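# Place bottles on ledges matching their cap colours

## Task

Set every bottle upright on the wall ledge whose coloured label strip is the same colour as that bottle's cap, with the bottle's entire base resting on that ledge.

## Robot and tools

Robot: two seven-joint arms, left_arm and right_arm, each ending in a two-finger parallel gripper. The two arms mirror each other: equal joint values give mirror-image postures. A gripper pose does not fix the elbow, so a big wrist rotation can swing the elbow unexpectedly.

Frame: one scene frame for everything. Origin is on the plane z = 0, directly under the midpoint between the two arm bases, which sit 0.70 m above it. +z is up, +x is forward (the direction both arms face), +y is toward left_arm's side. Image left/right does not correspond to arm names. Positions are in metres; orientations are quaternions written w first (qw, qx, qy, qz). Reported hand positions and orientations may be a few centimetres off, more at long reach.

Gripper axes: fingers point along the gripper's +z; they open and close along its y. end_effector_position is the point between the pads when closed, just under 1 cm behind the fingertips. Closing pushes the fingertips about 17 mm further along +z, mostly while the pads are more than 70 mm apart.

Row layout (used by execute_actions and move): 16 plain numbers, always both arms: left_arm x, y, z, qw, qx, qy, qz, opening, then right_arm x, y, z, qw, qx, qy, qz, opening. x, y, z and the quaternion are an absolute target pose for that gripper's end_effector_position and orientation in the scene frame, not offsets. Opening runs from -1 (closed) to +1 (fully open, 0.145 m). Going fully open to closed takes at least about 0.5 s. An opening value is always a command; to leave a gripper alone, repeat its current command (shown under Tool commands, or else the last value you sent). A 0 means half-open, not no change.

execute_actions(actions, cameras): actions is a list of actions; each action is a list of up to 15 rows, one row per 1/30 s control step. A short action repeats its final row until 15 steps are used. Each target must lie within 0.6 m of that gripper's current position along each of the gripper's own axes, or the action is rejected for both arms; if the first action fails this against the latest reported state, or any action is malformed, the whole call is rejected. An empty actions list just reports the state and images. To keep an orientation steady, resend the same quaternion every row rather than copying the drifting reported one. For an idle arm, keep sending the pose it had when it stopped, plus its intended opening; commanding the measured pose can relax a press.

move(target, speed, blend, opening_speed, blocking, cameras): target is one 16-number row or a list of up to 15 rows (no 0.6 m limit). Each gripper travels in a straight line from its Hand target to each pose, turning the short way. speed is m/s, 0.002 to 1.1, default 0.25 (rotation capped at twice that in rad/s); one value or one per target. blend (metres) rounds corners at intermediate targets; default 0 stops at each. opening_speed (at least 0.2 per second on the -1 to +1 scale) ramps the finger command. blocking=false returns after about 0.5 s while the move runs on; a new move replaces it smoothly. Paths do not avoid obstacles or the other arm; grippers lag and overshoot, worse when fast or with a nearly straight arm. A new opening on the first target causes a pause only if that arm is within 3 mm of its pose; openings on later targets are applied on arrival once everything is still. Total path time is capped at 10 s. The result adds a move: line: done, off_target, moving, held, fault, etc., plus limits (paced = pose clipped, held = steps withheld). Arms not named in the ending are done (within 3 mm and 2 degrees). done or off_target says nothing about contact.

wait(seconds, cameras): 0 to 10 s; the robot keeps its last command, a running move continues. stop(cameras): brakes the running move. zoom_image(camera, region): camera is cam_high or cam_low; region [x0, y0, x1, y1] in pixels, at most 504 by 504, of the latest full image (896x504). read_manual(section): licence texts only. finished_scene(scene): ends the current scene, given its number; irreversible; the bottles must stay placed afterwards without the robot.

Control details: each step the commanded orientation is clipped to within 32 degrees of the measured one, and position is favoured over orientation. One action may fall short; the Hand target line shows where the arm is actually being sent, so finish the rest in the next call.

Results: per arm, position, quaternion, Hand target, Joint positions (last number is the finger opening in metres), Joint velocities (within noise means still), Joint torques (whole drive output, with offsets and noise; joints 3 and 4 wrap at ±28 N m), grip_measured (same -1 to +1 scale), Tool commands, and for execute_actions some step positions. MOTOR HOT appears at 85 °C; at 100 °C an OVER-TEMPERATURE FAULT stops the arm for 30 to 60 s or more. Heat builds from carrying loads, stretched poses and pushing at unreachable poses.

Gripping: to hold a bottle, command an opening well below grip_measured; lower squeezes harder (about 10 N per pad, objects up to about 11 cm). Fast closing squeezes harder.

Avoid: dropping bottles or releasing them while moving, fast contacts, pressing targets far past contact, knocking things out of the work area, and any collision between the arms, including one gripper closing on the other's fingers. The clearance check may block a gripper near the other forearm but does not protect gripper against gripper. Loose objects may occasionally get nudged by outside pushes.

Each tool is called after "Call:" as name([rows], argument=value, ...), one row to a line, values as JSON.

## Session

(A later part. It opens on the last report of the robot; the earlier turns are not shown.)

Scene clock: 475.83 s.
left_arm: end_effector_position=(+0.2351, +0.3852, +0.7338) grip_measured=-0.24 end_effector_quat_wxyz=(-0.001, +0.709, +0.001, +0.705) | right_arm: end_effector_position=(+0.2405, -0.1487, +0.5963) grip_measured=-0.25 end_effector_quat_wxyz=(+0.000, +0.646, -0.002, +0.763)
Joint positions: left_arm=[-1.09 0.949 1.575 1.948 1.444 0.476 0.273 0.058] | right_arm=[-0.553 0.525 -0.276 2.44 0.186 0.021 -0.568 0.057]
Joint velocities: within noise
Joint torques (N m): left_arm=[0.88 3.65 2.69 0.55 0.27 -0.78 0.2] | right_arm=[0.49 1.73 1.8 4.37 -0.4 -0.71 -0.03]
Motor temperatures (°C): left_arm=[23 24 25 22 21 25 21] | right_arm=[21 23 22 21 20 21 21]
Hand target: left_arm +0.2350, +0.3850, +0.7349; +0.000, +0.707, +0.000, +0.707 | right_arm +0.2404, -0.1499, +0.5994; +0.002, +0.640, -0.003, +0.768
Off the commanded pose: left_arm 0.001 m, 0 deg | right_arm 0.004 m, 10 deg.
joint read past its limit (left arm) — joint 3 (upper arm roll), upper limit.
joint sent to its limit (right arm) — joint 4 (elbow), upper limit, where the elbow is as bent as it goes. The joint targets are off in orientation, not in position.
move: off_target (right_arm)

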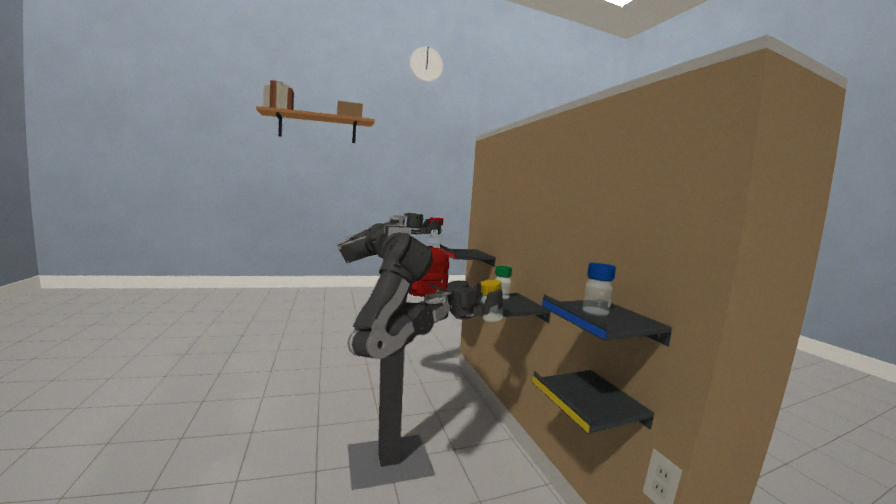

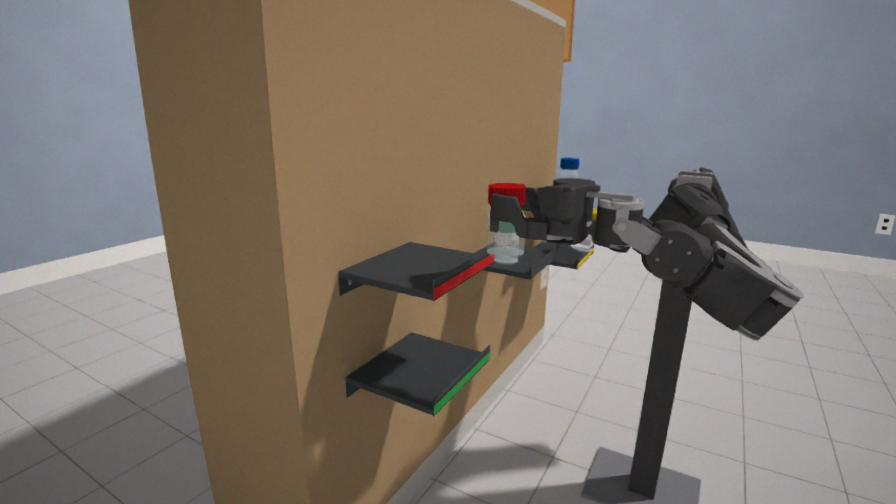

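Call:
move([
  [0.30,0.397,0.735,0,0.7071,0,0.7071,-0.7,0.24,-0.28,0.53,0,0.7071,0,0.7071,-0.7],
  [0.378,0.40,0.732,0,0.7071,0,0.7071,-0.7,0.24,-0.39,0.535,0,0.7071,0,0.7071,-0.7],
  [0.378,0.40,0.715,0,0.7071,0,0.7071,-0.7,0.30,-0.395,0.537,0,0.7071,0,0.7071,-0.7],
  [0.378,0.40,0.71,0,0.7071,0,0.7071,-0.7,0.375,-0.395,0.537,0,0.7071,0,0.7071,-0.7],
], speed=0.08)

Call:
zoom_image(camera="cam_high", region=[510, 300, 670, 440])

Call:
zoom_image(camera="cam_low", region=[350, 160, 540, 300])

Call:
zoom_image(camera="cam_high", region=[430, 200, 550, 290])

Scene clock: 495.30 s.
left_arm: end_effector_position=(+0.3787, +0.3988, +0.7099) grip_measured=-0.24 end_effector_quat_wxyz=(+0.001, +0.710, -0.003, +0.705) | right_arm: end_effector_position=(+0.3749, -0.3962, +0.5374) grip_measured=-0.25 end_effector_quat_wxyz=(+0.002, +0.708, -0.001, +0.706)
Joint positions: left_arm=[-1.177 1.577 1.242 1.443 1.562 0.071 0.127 0.058] | right_arm=[0.061 1.012 -0.085 1.211 1.044 -0.196 0.259 0.057]
Joint velocities: within noise
Joint torques (N m): left_arm=[4.73 2.78 3.3 0.59 0.29 -0.96 -0.01] | right_arm=[3.84 7.29 3.38 2.29 0.3 -0.53 0.18]
Motor temperatures (°C): left_arm=[22 23 25 21 21 26 21] | right_arm=[21 23 23 21 20 21 21]
Hand target: left_arm +0.3780, +0.4000, +0.7100; +0.000, +0.707, +0.000, +0.707 | right_arm +0.3750, -0.3950, +0.5369; +0.000, +0.707, +0.000, +0.707
Off the commanded pose: left_arm 0.001 m, 1 deg | right_arm 0.001 m, 0 deg.
move: done

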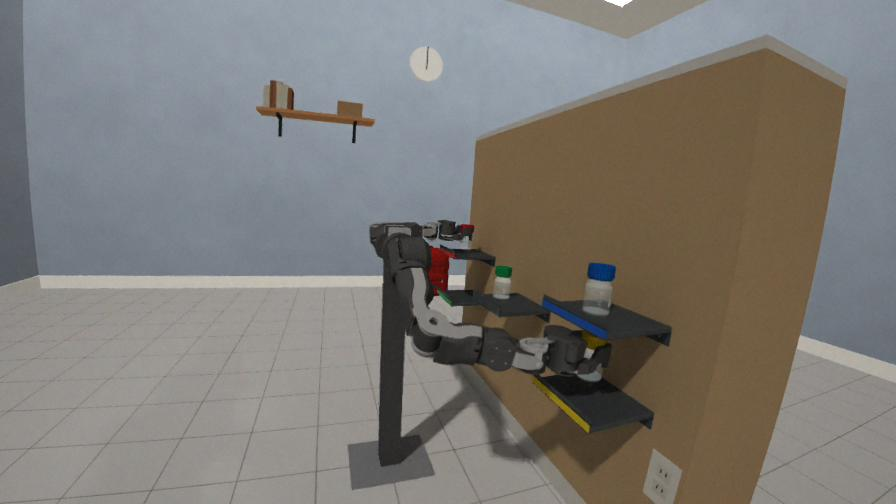

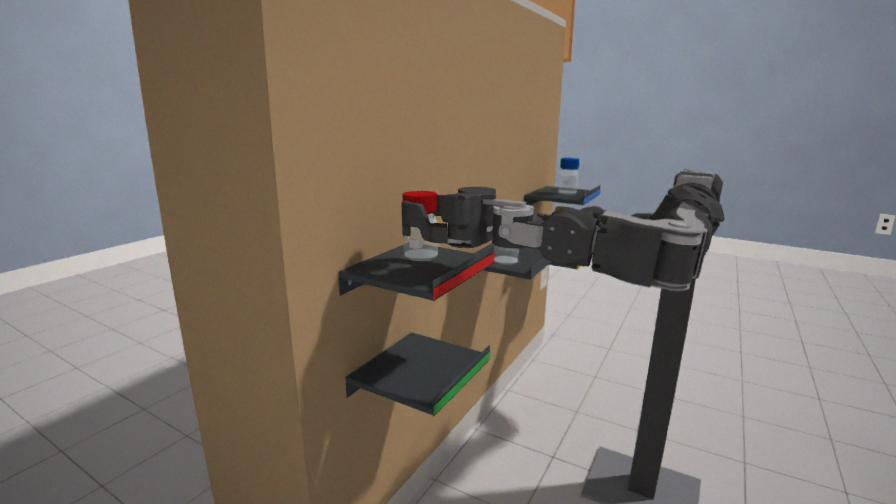

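Scaled by 3.150 from the camera's 896x504 image, which has a finer 1280x720 frame.

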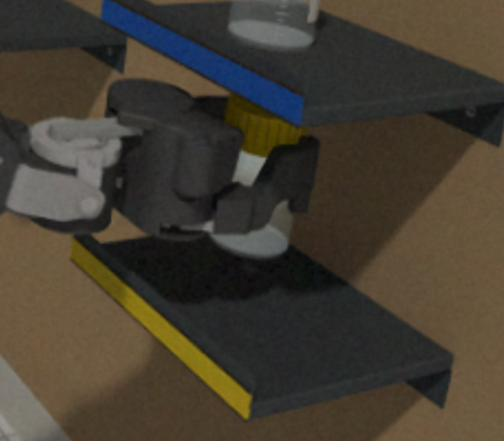

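Scaled by 2.653 from the camera's 896x504 image, which has a finer 1280x720 frame.

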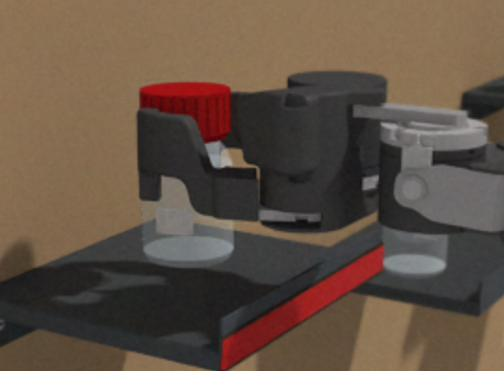

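Scaled by 4.200 from the camera's 896x504 image, which has a finer 1280x720 frame.

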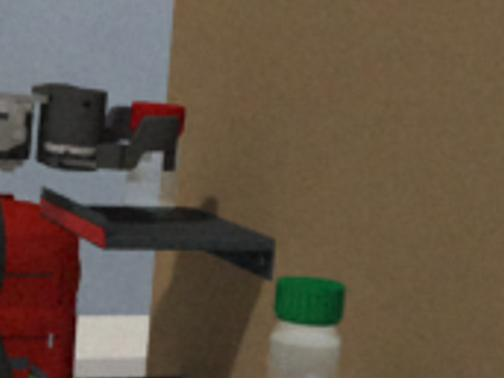

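Call:
move([
  [0.378,0.40,0.701,0,0.7071,0,0.7071,-0.7,0.375,-0.395,0.505,0,0.7071,0,0.7071,-0.7],
], speed=0.05, cameras=[])

Call:
move([
  [0.378,0.40,0.697,0,0.7071,0,0.7071,-0.7,0.375,-0.395,0.500,0,0.7071,0,0.7071,-0.7],
], speed=0.02)

Call:
zoom_image(camera="cam_high", region=[510, 300, 670, 440])

Call:
zoom_image(camera="cam_low", region=[350, 160, 540, 300])

Call:
zoom_image(camera="cam_high", region=[430, 200, 550, 290])

Scene clock: 510.87 s.
left_arm: end_effector_position=(+0.3787, +0.3987, +0.7007) grip_measured=-0.24 end_effector_quat_wxyz=(+0.001, +0.710, -0.003, +0.704) | right_arm: end_effector_position=(+0.3741, -0.3960, +0.5018) grip_measured=-0.25 end_effector_quat_wxyz=(+0.001, +0.713, -0.002, +0.701)
Joint positions: left_arm=[-1.216 1.576 1.239 1.445 1.566 0.03 0.127 0.058] | right_arm=[0.105 0.91 -0.106 1.08 0.961 -0.256 0.328 0.057]
Joint velocities: within noise
Joint torques (N m): left_arm=[4.73 2.52 3.3 0.55 0.29 -0.97 -0.02] | right_arm=[4.63 7.08 3.74 2.67 0.31 -0.74 0.17]
Motor temperatures (°C): left_arm=[23 23 25 21 21 26 21] | right_arm=[21 24 23 21 20 21 21]
Hand target: left_arm +0.3780, +0.4000, +0.7009; +0.000, +0.707, +0.000, +0.707 | right_arm +0.3750, -0.3951, +0.5050; +0.000, +0.707, +0.000, +0.707
Off the commanded pose: left_arm 0.001 m, 1 deg | right_arm 0.004 m, 1 deg.
move: off_target (right_arm)
No camera images: "cameras" was empty.

Scene clock: 511.60 s.
left_arm: end_effector_position=(+0.3787, +0.3989, +0.6973) grip_measured=-0.24 end_effector_quat_wxyz=(+0.001, +0.709, -0.002, +0.705) | right_arm: end_effector_position=(+0.3742, -0.3955, +0.4968) grip_measured=-0.25 end_effector_quat_wxyz=(+0.001, +0.713, -0.001, +0.701)
Joint positions: left_arm=[-1.234 1.575 1.239 1.445 1.569 0.01 0.127 0.058] | right_arm=[0.113 0.894 -0.106 1.058 0.946 -0.267 0.341 0.057]
Joint velocities: within noise
Joint torques (N m): left_arm=[4.63 2.41 3.22 0.55 0.28 -0.93 -0.01] | right_arm=[4.55 7.03 3.89 2.58 0.35 -0.75 0.19]
Motor temperatures (°C): left_arm=[23 23 25 21 21 26 21] | right_arm=[21 24 23 21 20 21 21]
Hand target: left_arm +0.3780, +0.4001, +0.6969; +0.000, +0.707, +0.000, +0.707 | right_arm +0.3750, -0.3950, +0.5000; +0.000, +0.707, +0.000, +0.707
Off the commanded pose: left_arm 0.001 m, 0 deg | right_arm 0.003 m, 1 deg.
move: done

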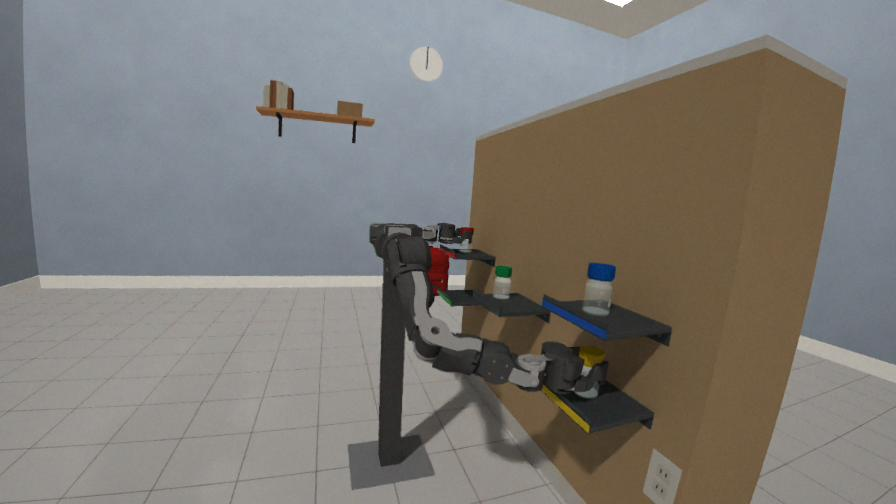

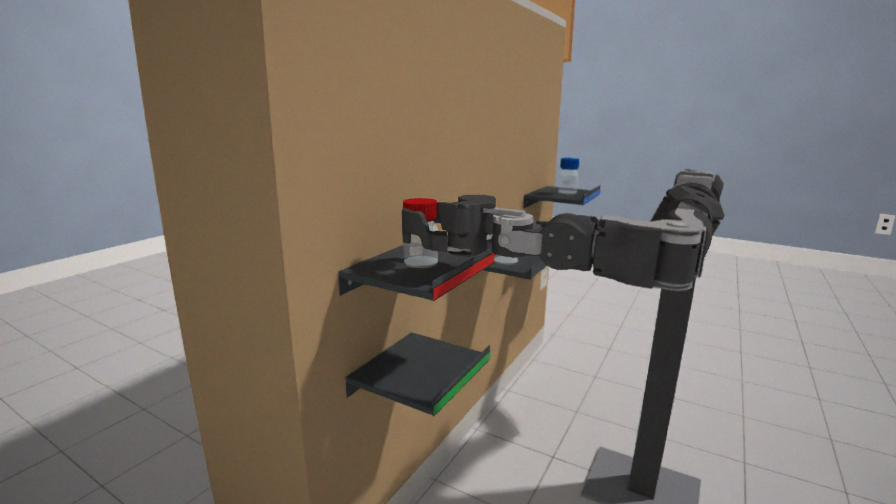

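Scaled by 3.150 from the camera's 896x504 image, which has a finer 1280x720 frame.

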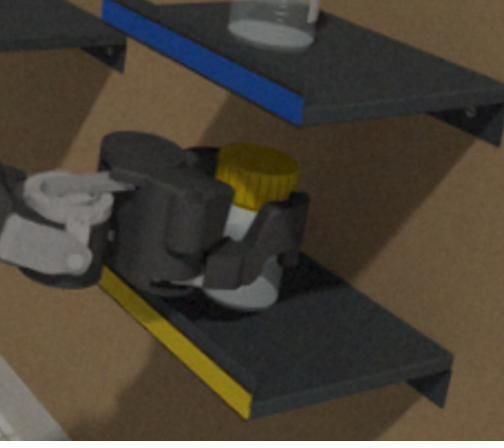

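Scaled by 2.653 from the camera's 896x504 image, which has a finer 1280x720 frame.

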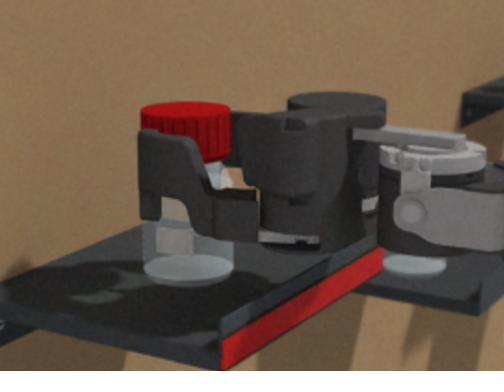

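Scaled by 4.200 from the camera's 896x504 image, which has a finer 1280x720 frame.

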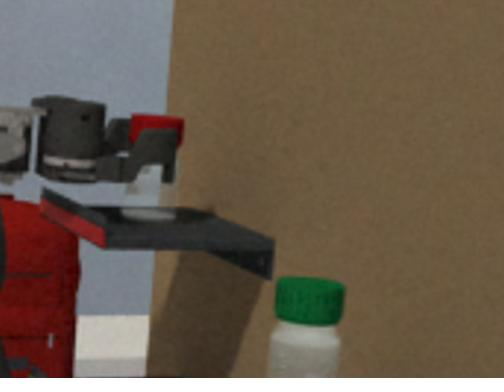

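Call:
move([
  [0.378,0.40,0.6945,0,0.7071,0,0.7071,-0.7,0.375,-0.395,0.4965,0,0.7071,0,0.7071,-0.7],
], speed=0.02, cameras=[])

Call:
move([
  [0.378,0.40,0.692,0,0.7071,0,0.7071,-0.7,0.375,-0.395,0.4935,0,0.7071,0,0.7071,-0.7],
], speed=0.02)

Call:
zoom_image(camera="cam_high", region=[510, 300, 670, 440])

Call:
zoom_image(camera="cam_low", region=[350, 160, 540, 300])

Scene clock: 524.93 s.
left_arm: end_effector_position=(+0.3787, +0.3988, +0.6970) grip_measured=-0.24 end_effector_quat_wxyz=(+0.001, +0.706, -0.002, +0.708) | right_arm: end_effector_position=(+0.3746, -0.3961, +0.4961) grip_measured=-0.25 end_effector_quat_wxyz=(+0.002, +0.709, -0.001, +0.705)
Joint positions: left_arm=[-1.242 1.575 1.239 1.445 1.571 -0.007 0.127 0.058] | right_arm=[0.121 0.885 -0.106 1.043 0.941 -0.281 0.349 0.057]
Joint velocities: within noise
Joint torques (N m): left_arm=[4.26 2.36 2.93 0.55 0.25 -0.75 -0.01] | right_arm=[4.34 6.66 3.1 2.36 0.29 -0.59 0.14]
Motor temperatures (°C): left_arm=[23 23 25 21 21 26 21] | right_arm=[22 24 23 20 20 21 21]
Hand target: left_arm +0.3780, +0.4001, +0.6944; +0.000, +0.707, +0.000, +0.707 | right_arm +0.3750, -0.3951, +0.4965; +0.000, +0.707, +0.000, +0.707
Off the commanded pose: left_arm 0.003 m, 0 deg | right_arm 0.001 m, 0 deg.
move: done
No camera images: "cameras" was empty.

Scene clock: 525.63 s.
left_arm: end_effector_position=(+0.3787, +0.3988, +0.6968) grip_measured=-0.24 end_effector_quat_wxyz=(+0.001, +0.702, -0.002, +0.712) | right_arm: end_effector_position=(+0.3750, -0.3965, +0.4959) grip_measured=-0.25 end_effector_quat_wxyz=(+0.002, +0.706, -0.001, +0.709)
Joint positions: left_arm=[-1.25 1.575 1.239 1.445 1.574 -0.024 0.127 0.058] | right_arm=[0.129 0.877 -0.106 1.029 0.937 -0.295 0.357 0.057]
Joint velocities: within noise
Joint torques (N m): left_arm=[3.86 2.31 2.63 0.53 0.21 -0.55 -0.02] | right_arm=[4 6.32 2.21 2.09 0.28 -0.47 0.11]
Motor temperatures (°C): left_arm=[23 23 25 21 21 26 21] | right_arm=[22 24 23 20 20 21 21]
Hand target: left_arm +0.3780, +0.4000, +0.6921; +0.000, +0.707, +0.000, +0.707 | right_arm +0.3750, -0.3949, +0.4935; +0.000, +0.707, +0.000, +0.707
Off the commanded pose: left_arm 0.005 m, 1 deg | right_arm 0.003 m, 0 deg.
move: off_target (left_arm)

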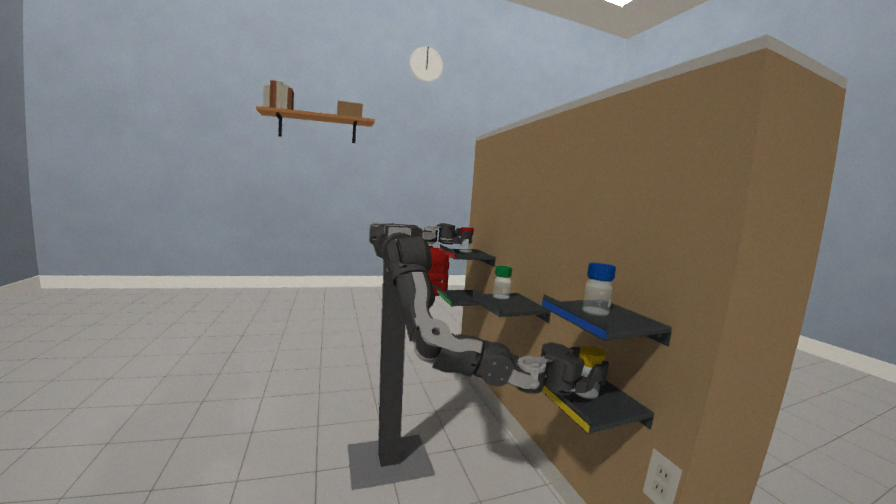

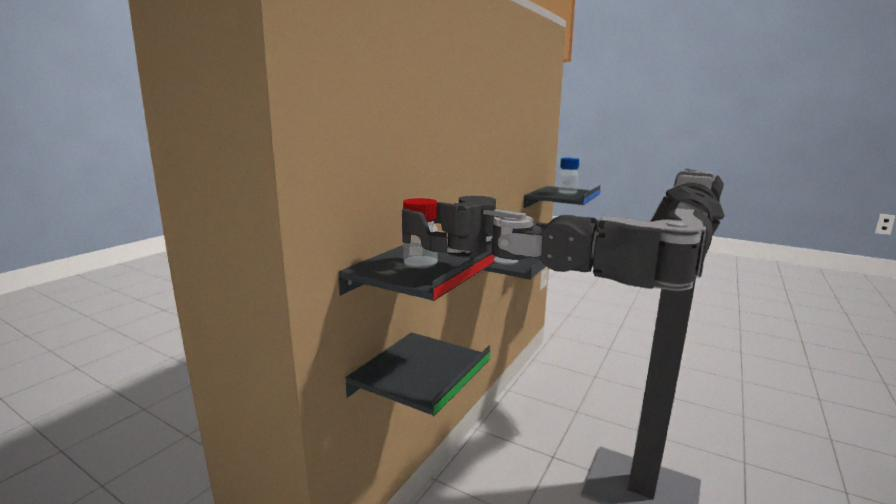

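Scaled by 3.150 from the camera's 896x504 image, which has a finer 1280x720 frame.

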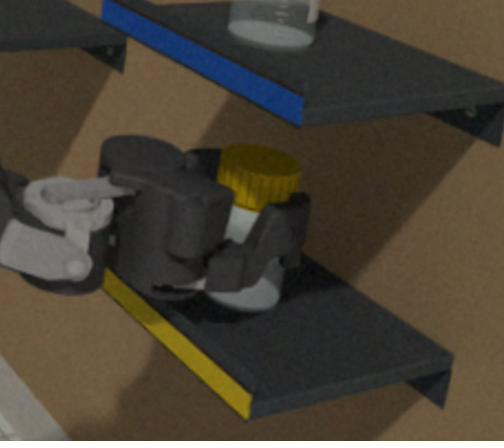

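Scaled by 2.653 from the camera's 896x504 image, which has a finer 1280x720 frame.

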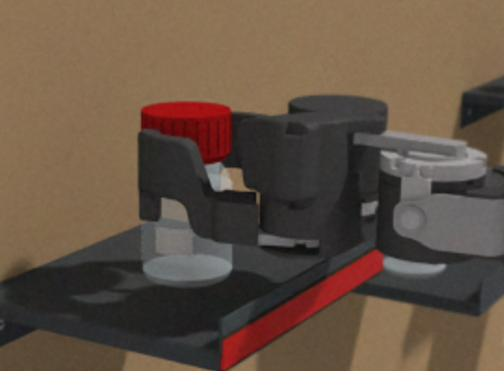

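Call:
move([
  [0.378,0.40,0.696,0,0.7071,0,0.7071,0.25,0.375,-0.395,0.4975,0,0.7071,0,0.7071,0.25],
], speed=0.02, opening_speed=0.4)

Call:
zoom_image(camera="cam_high", region=[510, 300, 670, 440])

Call:
zoom_image(camera="cam_low", region=[350, 160, 540, 300])

Scene clock: 538.13 s.
left_arm: end_effector_position=(+0.3786, +0.3989, +0.6963) grip_measured=+0.25 end_effector_quat_wxyz=(+0.002, +0.706, -0.002, +0.708) | right_arm: end_effector_position=(+0.3752, -0.3936, +0.4966) grip_measured=+0.25 end_effector_quat_wxyz=(-0.002, +0.707, +0.002, +0.707)
Joint positions: left_arm=[-1.244 1.575 1.239 1.446 1.573 -0.007 0.126 0.094] | right_arm=[0.124 0.881 -0.106 1.043 0.938 -0.285 0.356 0.094]
Joint velocities: within noise
Joint torques (N m): left_arm=[5.29 2.39 3.7 0.53 0.16 -0.52 0] | right_arm=[3.36 8.03 3.86 2.88 0.39 -0.34 -0.12]
Motor temperatures (°C): left_arm=[23 22 25 21 21 26 21] | right_arm=[22 25 23 20 20 21 21]
Hand target: left_arm +0.3780, +0.4000, +0.6959; +0.000, +0.707, +0.000, +0.707 | right_arm +0.3750, -0.3950, +0.4976; +0.000, +0.707, +0.000, +0.707
Off the commanded pose: left_arm 0.001 m, 0 deg | right_arm 0.002 m, 0 deg.
move: done

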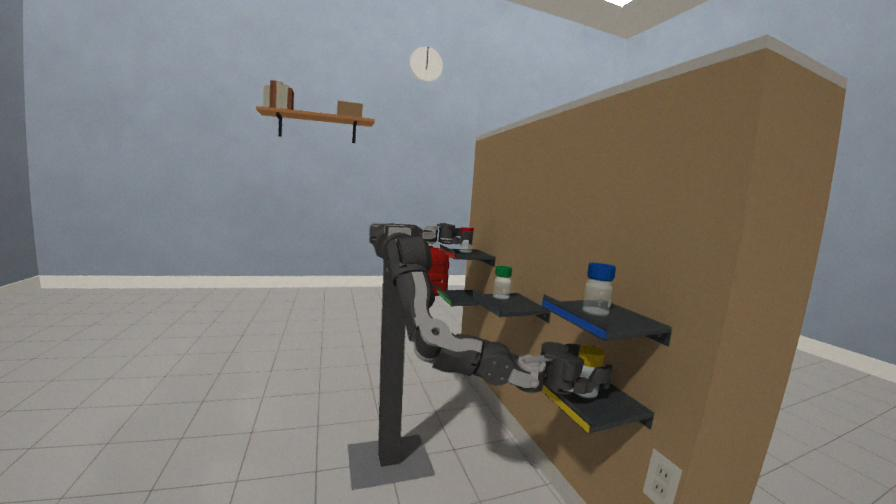

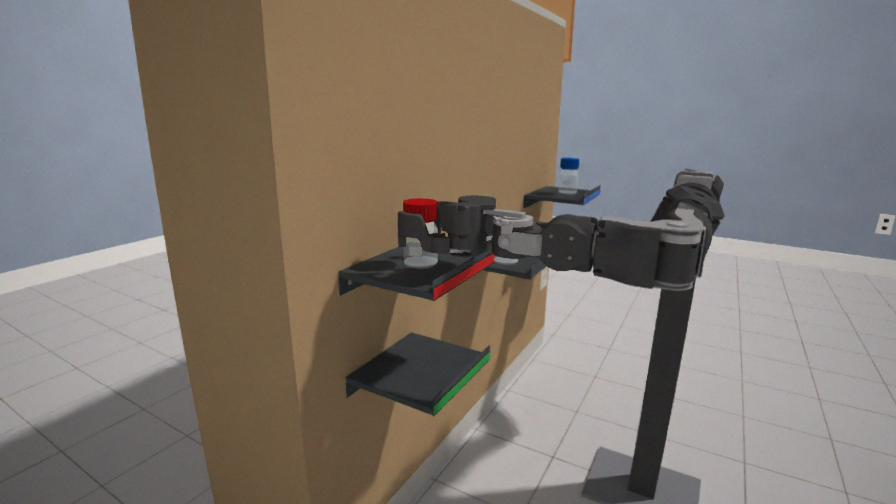

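Scaled by 3.150 from the camera's 896x504 image, which has a finer 1280x720 frame.

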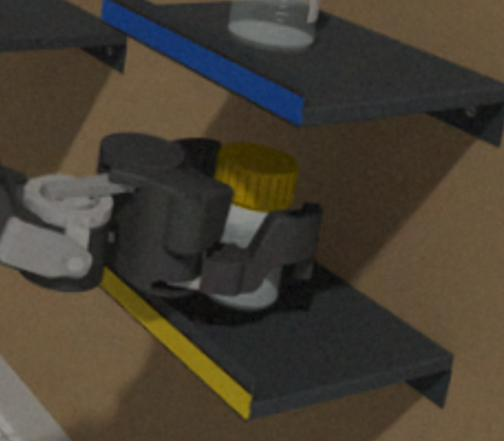

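Scaled by 2.653 from the camera's 896x504 image, which has a finer 1280x720 frame.

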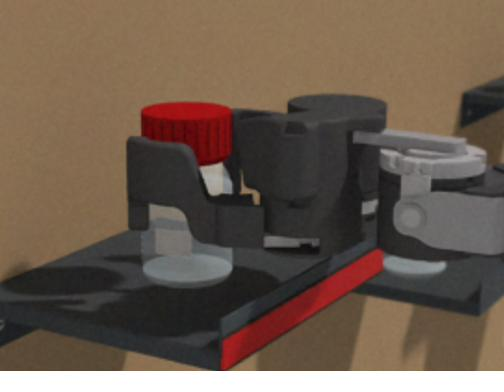

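Call:
move([
  [0.24,0.40,0.697,0,0.7071,0,0.7071,0.25,0.24,-0.395,0.500,0,0.7071,0,0.7071,0.25],
], speed=0.06)

Call:
zoom_image(camera="cam_high", region=[510, 250, 690, 430])

Call:
zoom_image(camera="cam_low", region=[330, 160, 570, 300])

Call:
zoom_image(camera="cam_high", region=[430, 220, 560, 330])

Scene clock: 548.70 s.
left_arm: end_effector_position=(+0.2399, +0.4012, +0.6968) grip_measured=+0.25 end_effector_quat_wxyz=(-0.002, +0.706, +0.003, +0.708) | right_arm: end_effector_position=(+0.2396, -0.3952, +0.4977) grip_measured=+0.25 end_effector_quat_wxyz=(+0.001, +0.710, -0.002, +0.704)
Joint positions: left_arm=[-1.265 0.937 1.458 1.874 1.44 0.181 0.326 0.094] | right_arm=[-0.787 0.855 0.452 1.487 1.071 -0.449 0.395 0.094]
Joint velocities: within noise
Joint torques (N m): left_arm=[-0.25 2.73 3.67 1.2 0.29 -0.51 0.22] | right_arm=[0.2 5.42 4.63 2.45 0.41 -0.47 0.18]
Motor temperatures (°C): left_arm=[23 22 26 21 21 25 21] | right_arm=[21 25 23 20 20 21 21]
Hand target: left_arm +0.2400, +0.4000, +0.6969; +0.000, +0.707, +0.000, +0.707 | right_arm +0.2401, -0.3950, +0.5000; +0.000, +0.707, +0.000, +0.707
Off the commanded pose: left_arm 0.001 m, 0 deg | right_arm 0.002 m, 1 deg.
move: done

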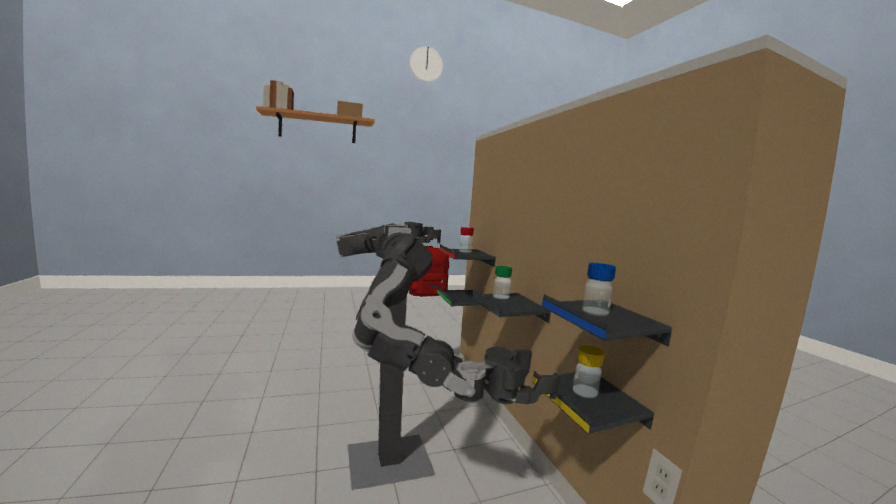

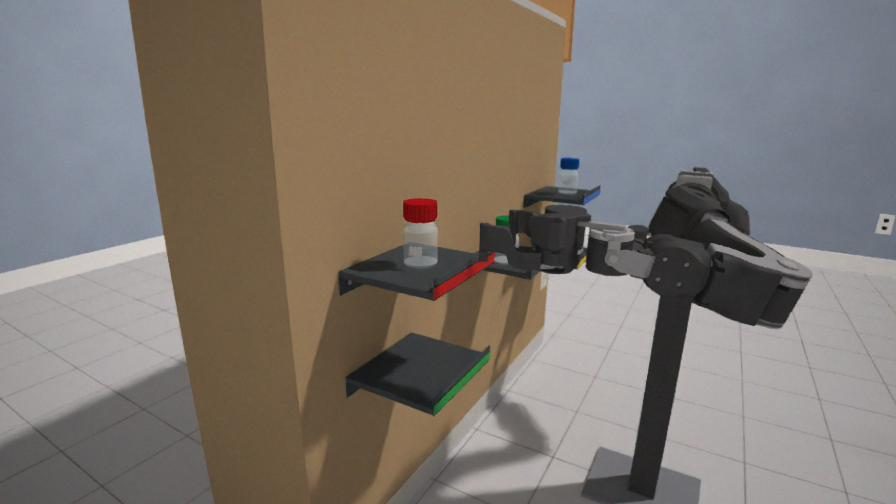

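Scaled by 2.800 from the camera's 896x504 image, which has a finer 1280x720 frame.

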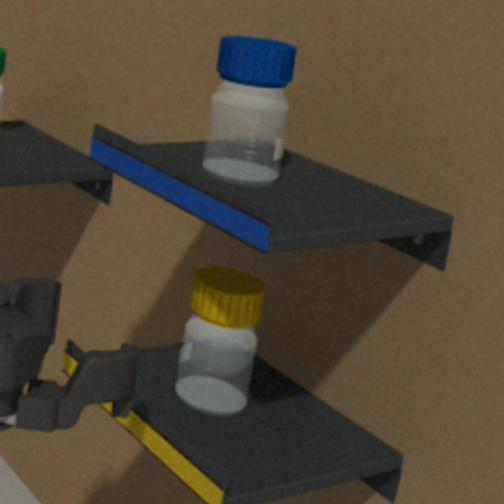

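Scaled by 2.100 from the camera's 896x504 image, which has a finer 1280x720 frame.

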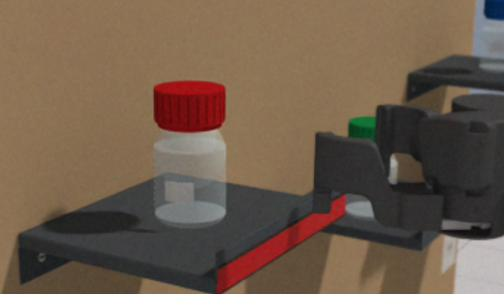

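Scaled by 3.877 from the camera's 896x504 image, which has a finer 1280x720 frame.

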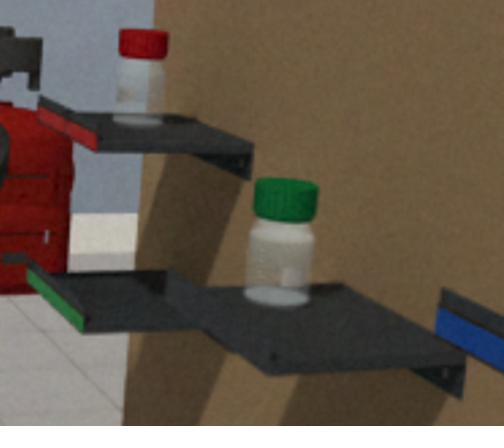

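Call:
move([
  [0.235,0.36,0.63,0,0.7071,0,0.7071,0.3,0.24,-0.36,0.50,0,0.7071,0,0.7071,0.25],
  [0.23,0.22,0.55,0,0.7071,0,0.7071,0.3,0.24,-0.30,0.49,0,0.7071,0,0.7071,0.25],
  [0.24,0.06,0.592,0,0.7071,0,0.7071,0.3,0.24,-0.30,0.49,0,0.7071,0,0.7071,0.25],
], speed=0.12)

Call:
zoom_image(camera="cam_low", region=[460, 180, 640, 320])

Call:
zoom_image(camera="cam_high", region=[420, 220, 560, 330])

Scene clock: 569.97 s.
left_arm: end_effector_position=(+0.2397, +0.0597, +0.5945) grip_measured=+0.30 end_effector_quat_wxyz=(+0.004, +0.704, +0.001, +0.710) | right_arm: end_effector_position=(+0.2401, -0.3005, +0.4912) grip_measured=+0.25 end_effector_quat_wxyz=(+0.000, +0.705, +0.002, +0.709)
Joint positions: left_arm=[-0.315 0.137 -0.775 2.397 -0.142 0.491 -0.704 0.098] | right_arm=[-0.792 0.688 0.275 1.836 0.746 -0.419 0.04 0.094]
Joint velocities: within noise
Joint torques (N m): left_arm=[0.7 -1.09 -0.42 3.75 -0.2 -0.42 0.02] | right_arm=[0.12 3.26 2.06 3.41 0.08 -0.32 -0.13]
Motor temperatures (°C): left_arm=[22 22 26 21 21 25 21] | right_arm=[21 24 24 20 20 21 21]
Hand target: left_arm +0.2400, +0.0600, +0.5920; +0.000, +0.707, +0.000, +0.707 | right_arm +0.2400, -0.3000, +0.4901; +0.000, +0.707, +0.000, +0.707
Off the commanded pose: left_arm 0.003 m, 1 deg | right_arm 0.001 m, 0 deg.
move: done

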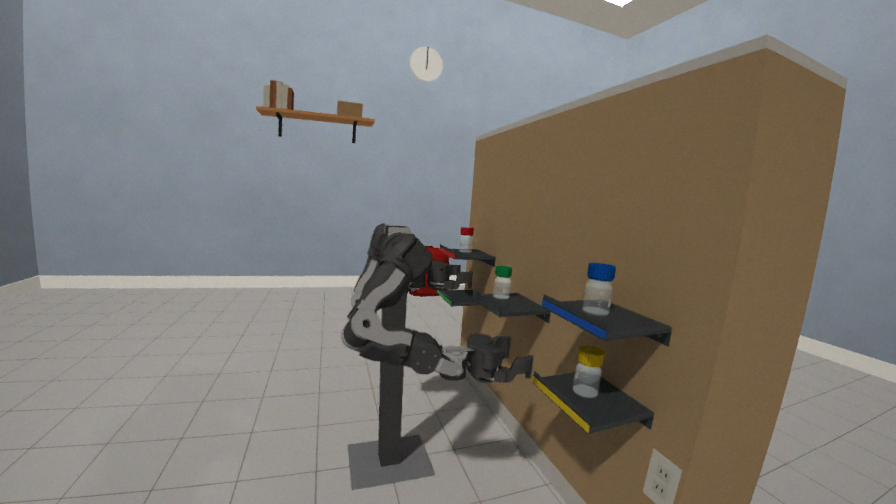

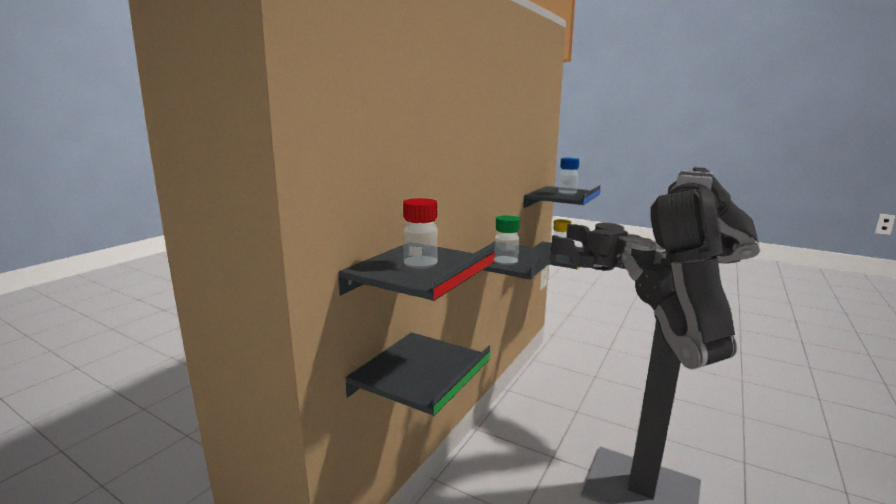

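Scaled by 2.800 from the camera's 896x504 image, which has a finer 1280x720 frame.

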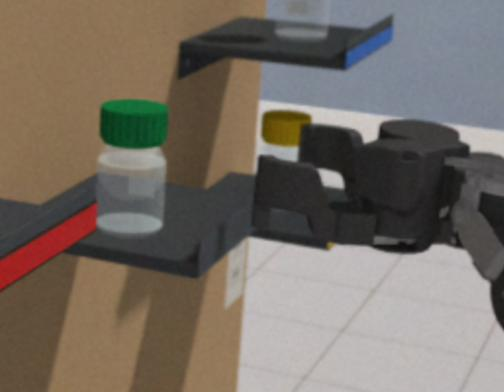

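Scaled by 3.600 from the camera's 896x504 image, which has a finer 1280x720 frame.

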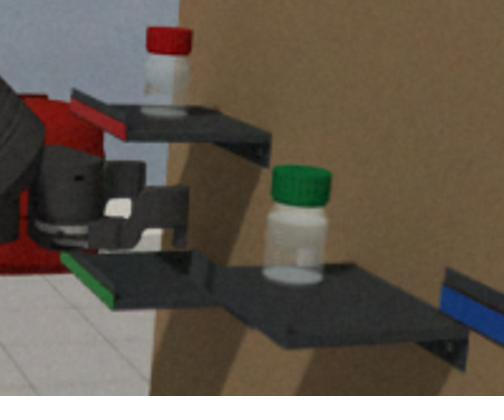

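Call:
move([
  [0.374,0.056,0.592,0,0.7071,0,0.7071,0.3,0.24,-0.30,0.49,0,0.7071,0,0.7071,0.25],
], speed=0.07)

Call:
zoom_image(camera="cam_low", region=[460, 180, 620, 300])

Call:
zoom_image(camera="cam_high", region=[440, 240, 560, 330])

Scene clock: 597.03 s.
left_arm: end_effector_position=(+0.3736, +0.0570, +0.5941) grip_measured=+0.30 end_effector_quat_wxyz=(-0.001, +0.705, +0.002, +0.709) | right_arm: end_effector_position=(+0.2401, -0.3005, +0.4912) grip_measured=+0.25 end_effector_quat_wxyz=(+0.000, +0.705, +0.002, +0.709)
Joint positions: left_arm=[0.241 0.004 -0.499 1.9 0.134 0.531 -0.559 0.098] | right_arm=[-0.792 0.688 0.275 1.836 0.746 -0.419 0.04 0.094]
Joint velocities: within noise
Joint torques (N m): left_arm=[5.79 -1.67 -0.23 3.88 -0.05 -0.64 0.19] | right_arm=[0.3 3.07 2.09 3.34 0.08 -0.32 -0.15]
Motor temperatures (°C): left_arm=[22 22 24 22 22 25 21] | right_arm=[21 24 23 20 20 21 21]
Hand target: left_arm +0.3740, +0.0560, +0.5921; +0.000, +0.707, +0.000, +0.707 | right_arm +0.2400, -0.3000, +0.4901; +0.000, +0.707, +0.000, +0.707
Off the commanded pose: left_arm 0.002 m, 0 deg | right_arm 0.001 m, 0 deg.
move: done

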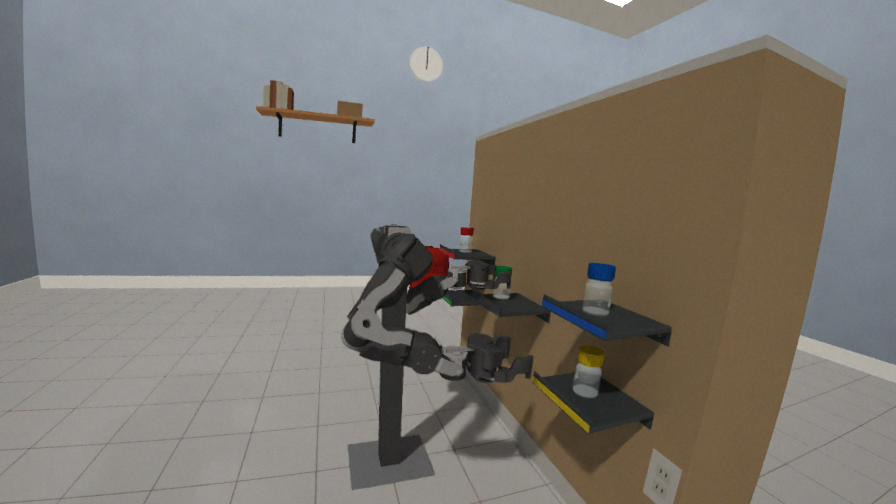

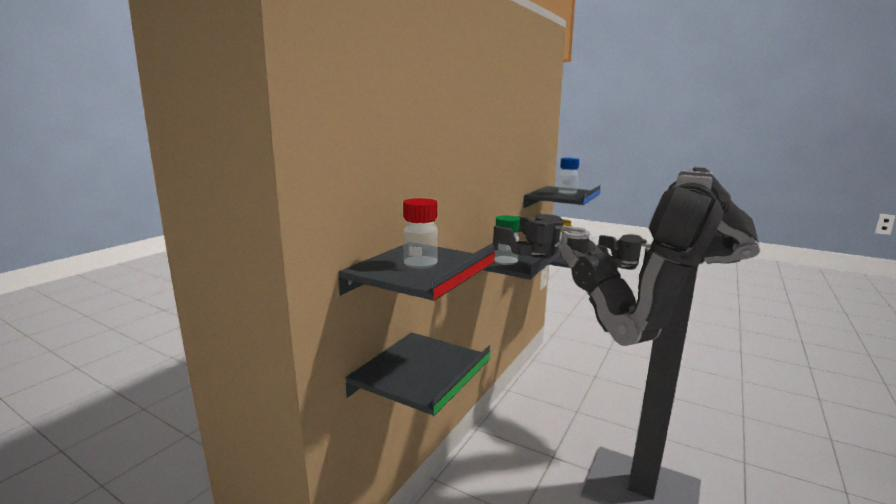

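Scaled by 3.150 from the camera's 896x504 image, which has a finer 1280x720 frame.

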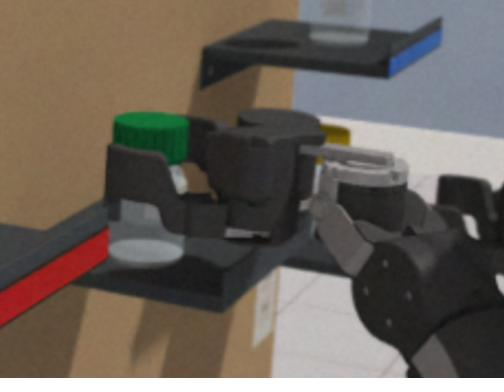

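Scaled by 4.200 from the camera's 896x504 image, which has a finer 1280x720 frame.

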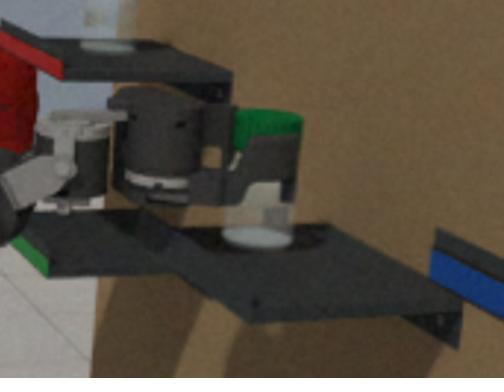

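Call:
move([
  [0.377,0.056,0.592,0,0.7071,0,0.7071,0.3,0.24,-0.30,0.49,0,0.7071,0,0.7071,0.25],
  [0.377,0.056,0.592,0,0.7071,0,0.7071,-0.7,0.24,-0.30,0.49,0,0.7071,0,0.7071,0.25],
  [0.377,0.058,0.64,0,0.7071,0,0.7071,-0.7,0.24,-0.30,0.49,0,0.7071,0,0.7071,0.25],
], speed=0.05, opening_speed=0.5)

Call:
zoom_image(camera="cam_low", region=[460, 160, 620, 280])

Call:
zoom_image(camera="cam_high", region=[440, 220, 560, 310])

Scene clock: 618.20 s.
left_arm: end_effector_position=(+0.3774, +0.0570, +0.6375) grip_measured=-0.25 end_effector_quat_wxyz=(+0.000, +0.710, -0.003, +0.704) | right_arm: end_effector_position=(+0.2401, -0.3005, +0.4912) grip_measured=+0.25 end_effector_quat_wxyz=(+0.000, +0.705, +0.002, +0.709)
Joint positions: left_arm=[0.373 -0.053 -0.462 1.967 0.162 0.758 -0.556 0.057] | right_arm=[-0.792 0.688 0.275 1.836 0.746 -0.419 0.04 0.094]
Joint velocities: within noise
Joint torques (N m): left_arm=[6.84 -2.18 0.24 5.16 -0.13 -0.72 0] | right_arm=[0.33 3.31 2.06 3.38 0.08 -0.3 -0.15]
Motor temperatures (°C): left_arm=[23 22 24 22 21 25 21] | right_arm=[21 24 23 21 20 21 21]
Hand target: left_arm +0.3770, +0.0581, +0.6400; +0.000, +0.707, +0.000, +0.707 | right_arm +0.2400, -0.3000, +0.4901; +0.000, +0.707, +0.000, +0.707
Off the commanded pose: left_arm 0.003 m, 1 deg | right_arm 0.001 m, 0 deg.
move: done

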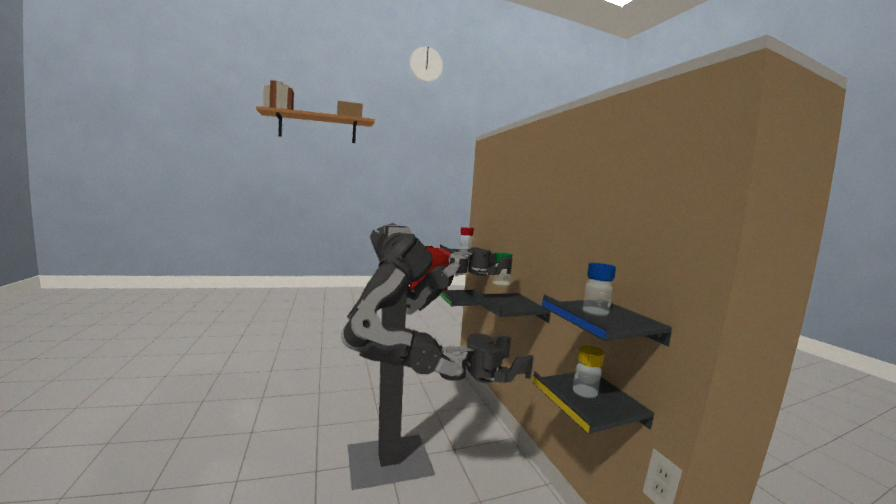

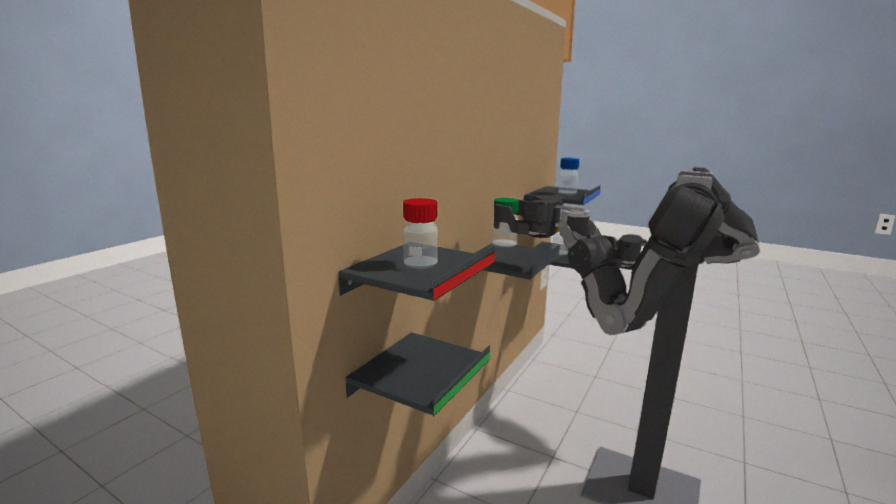

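Scaled by 3.150 from the camera's 896x504 image, which has a finer 1280x720 frame.

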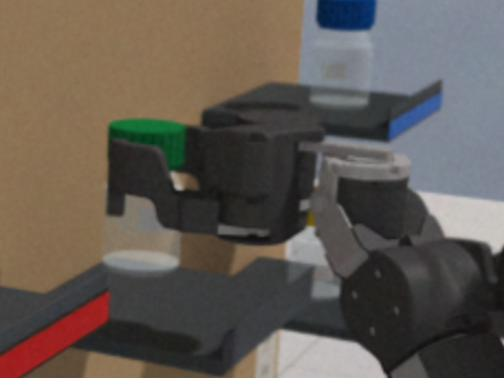

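Scaled by 4.200 from the camera's 896x504 image, which has a finer 1280x720 frame.

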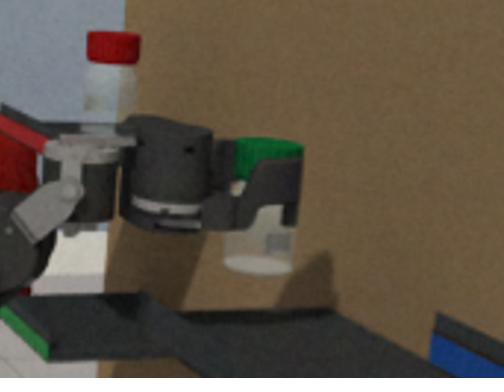

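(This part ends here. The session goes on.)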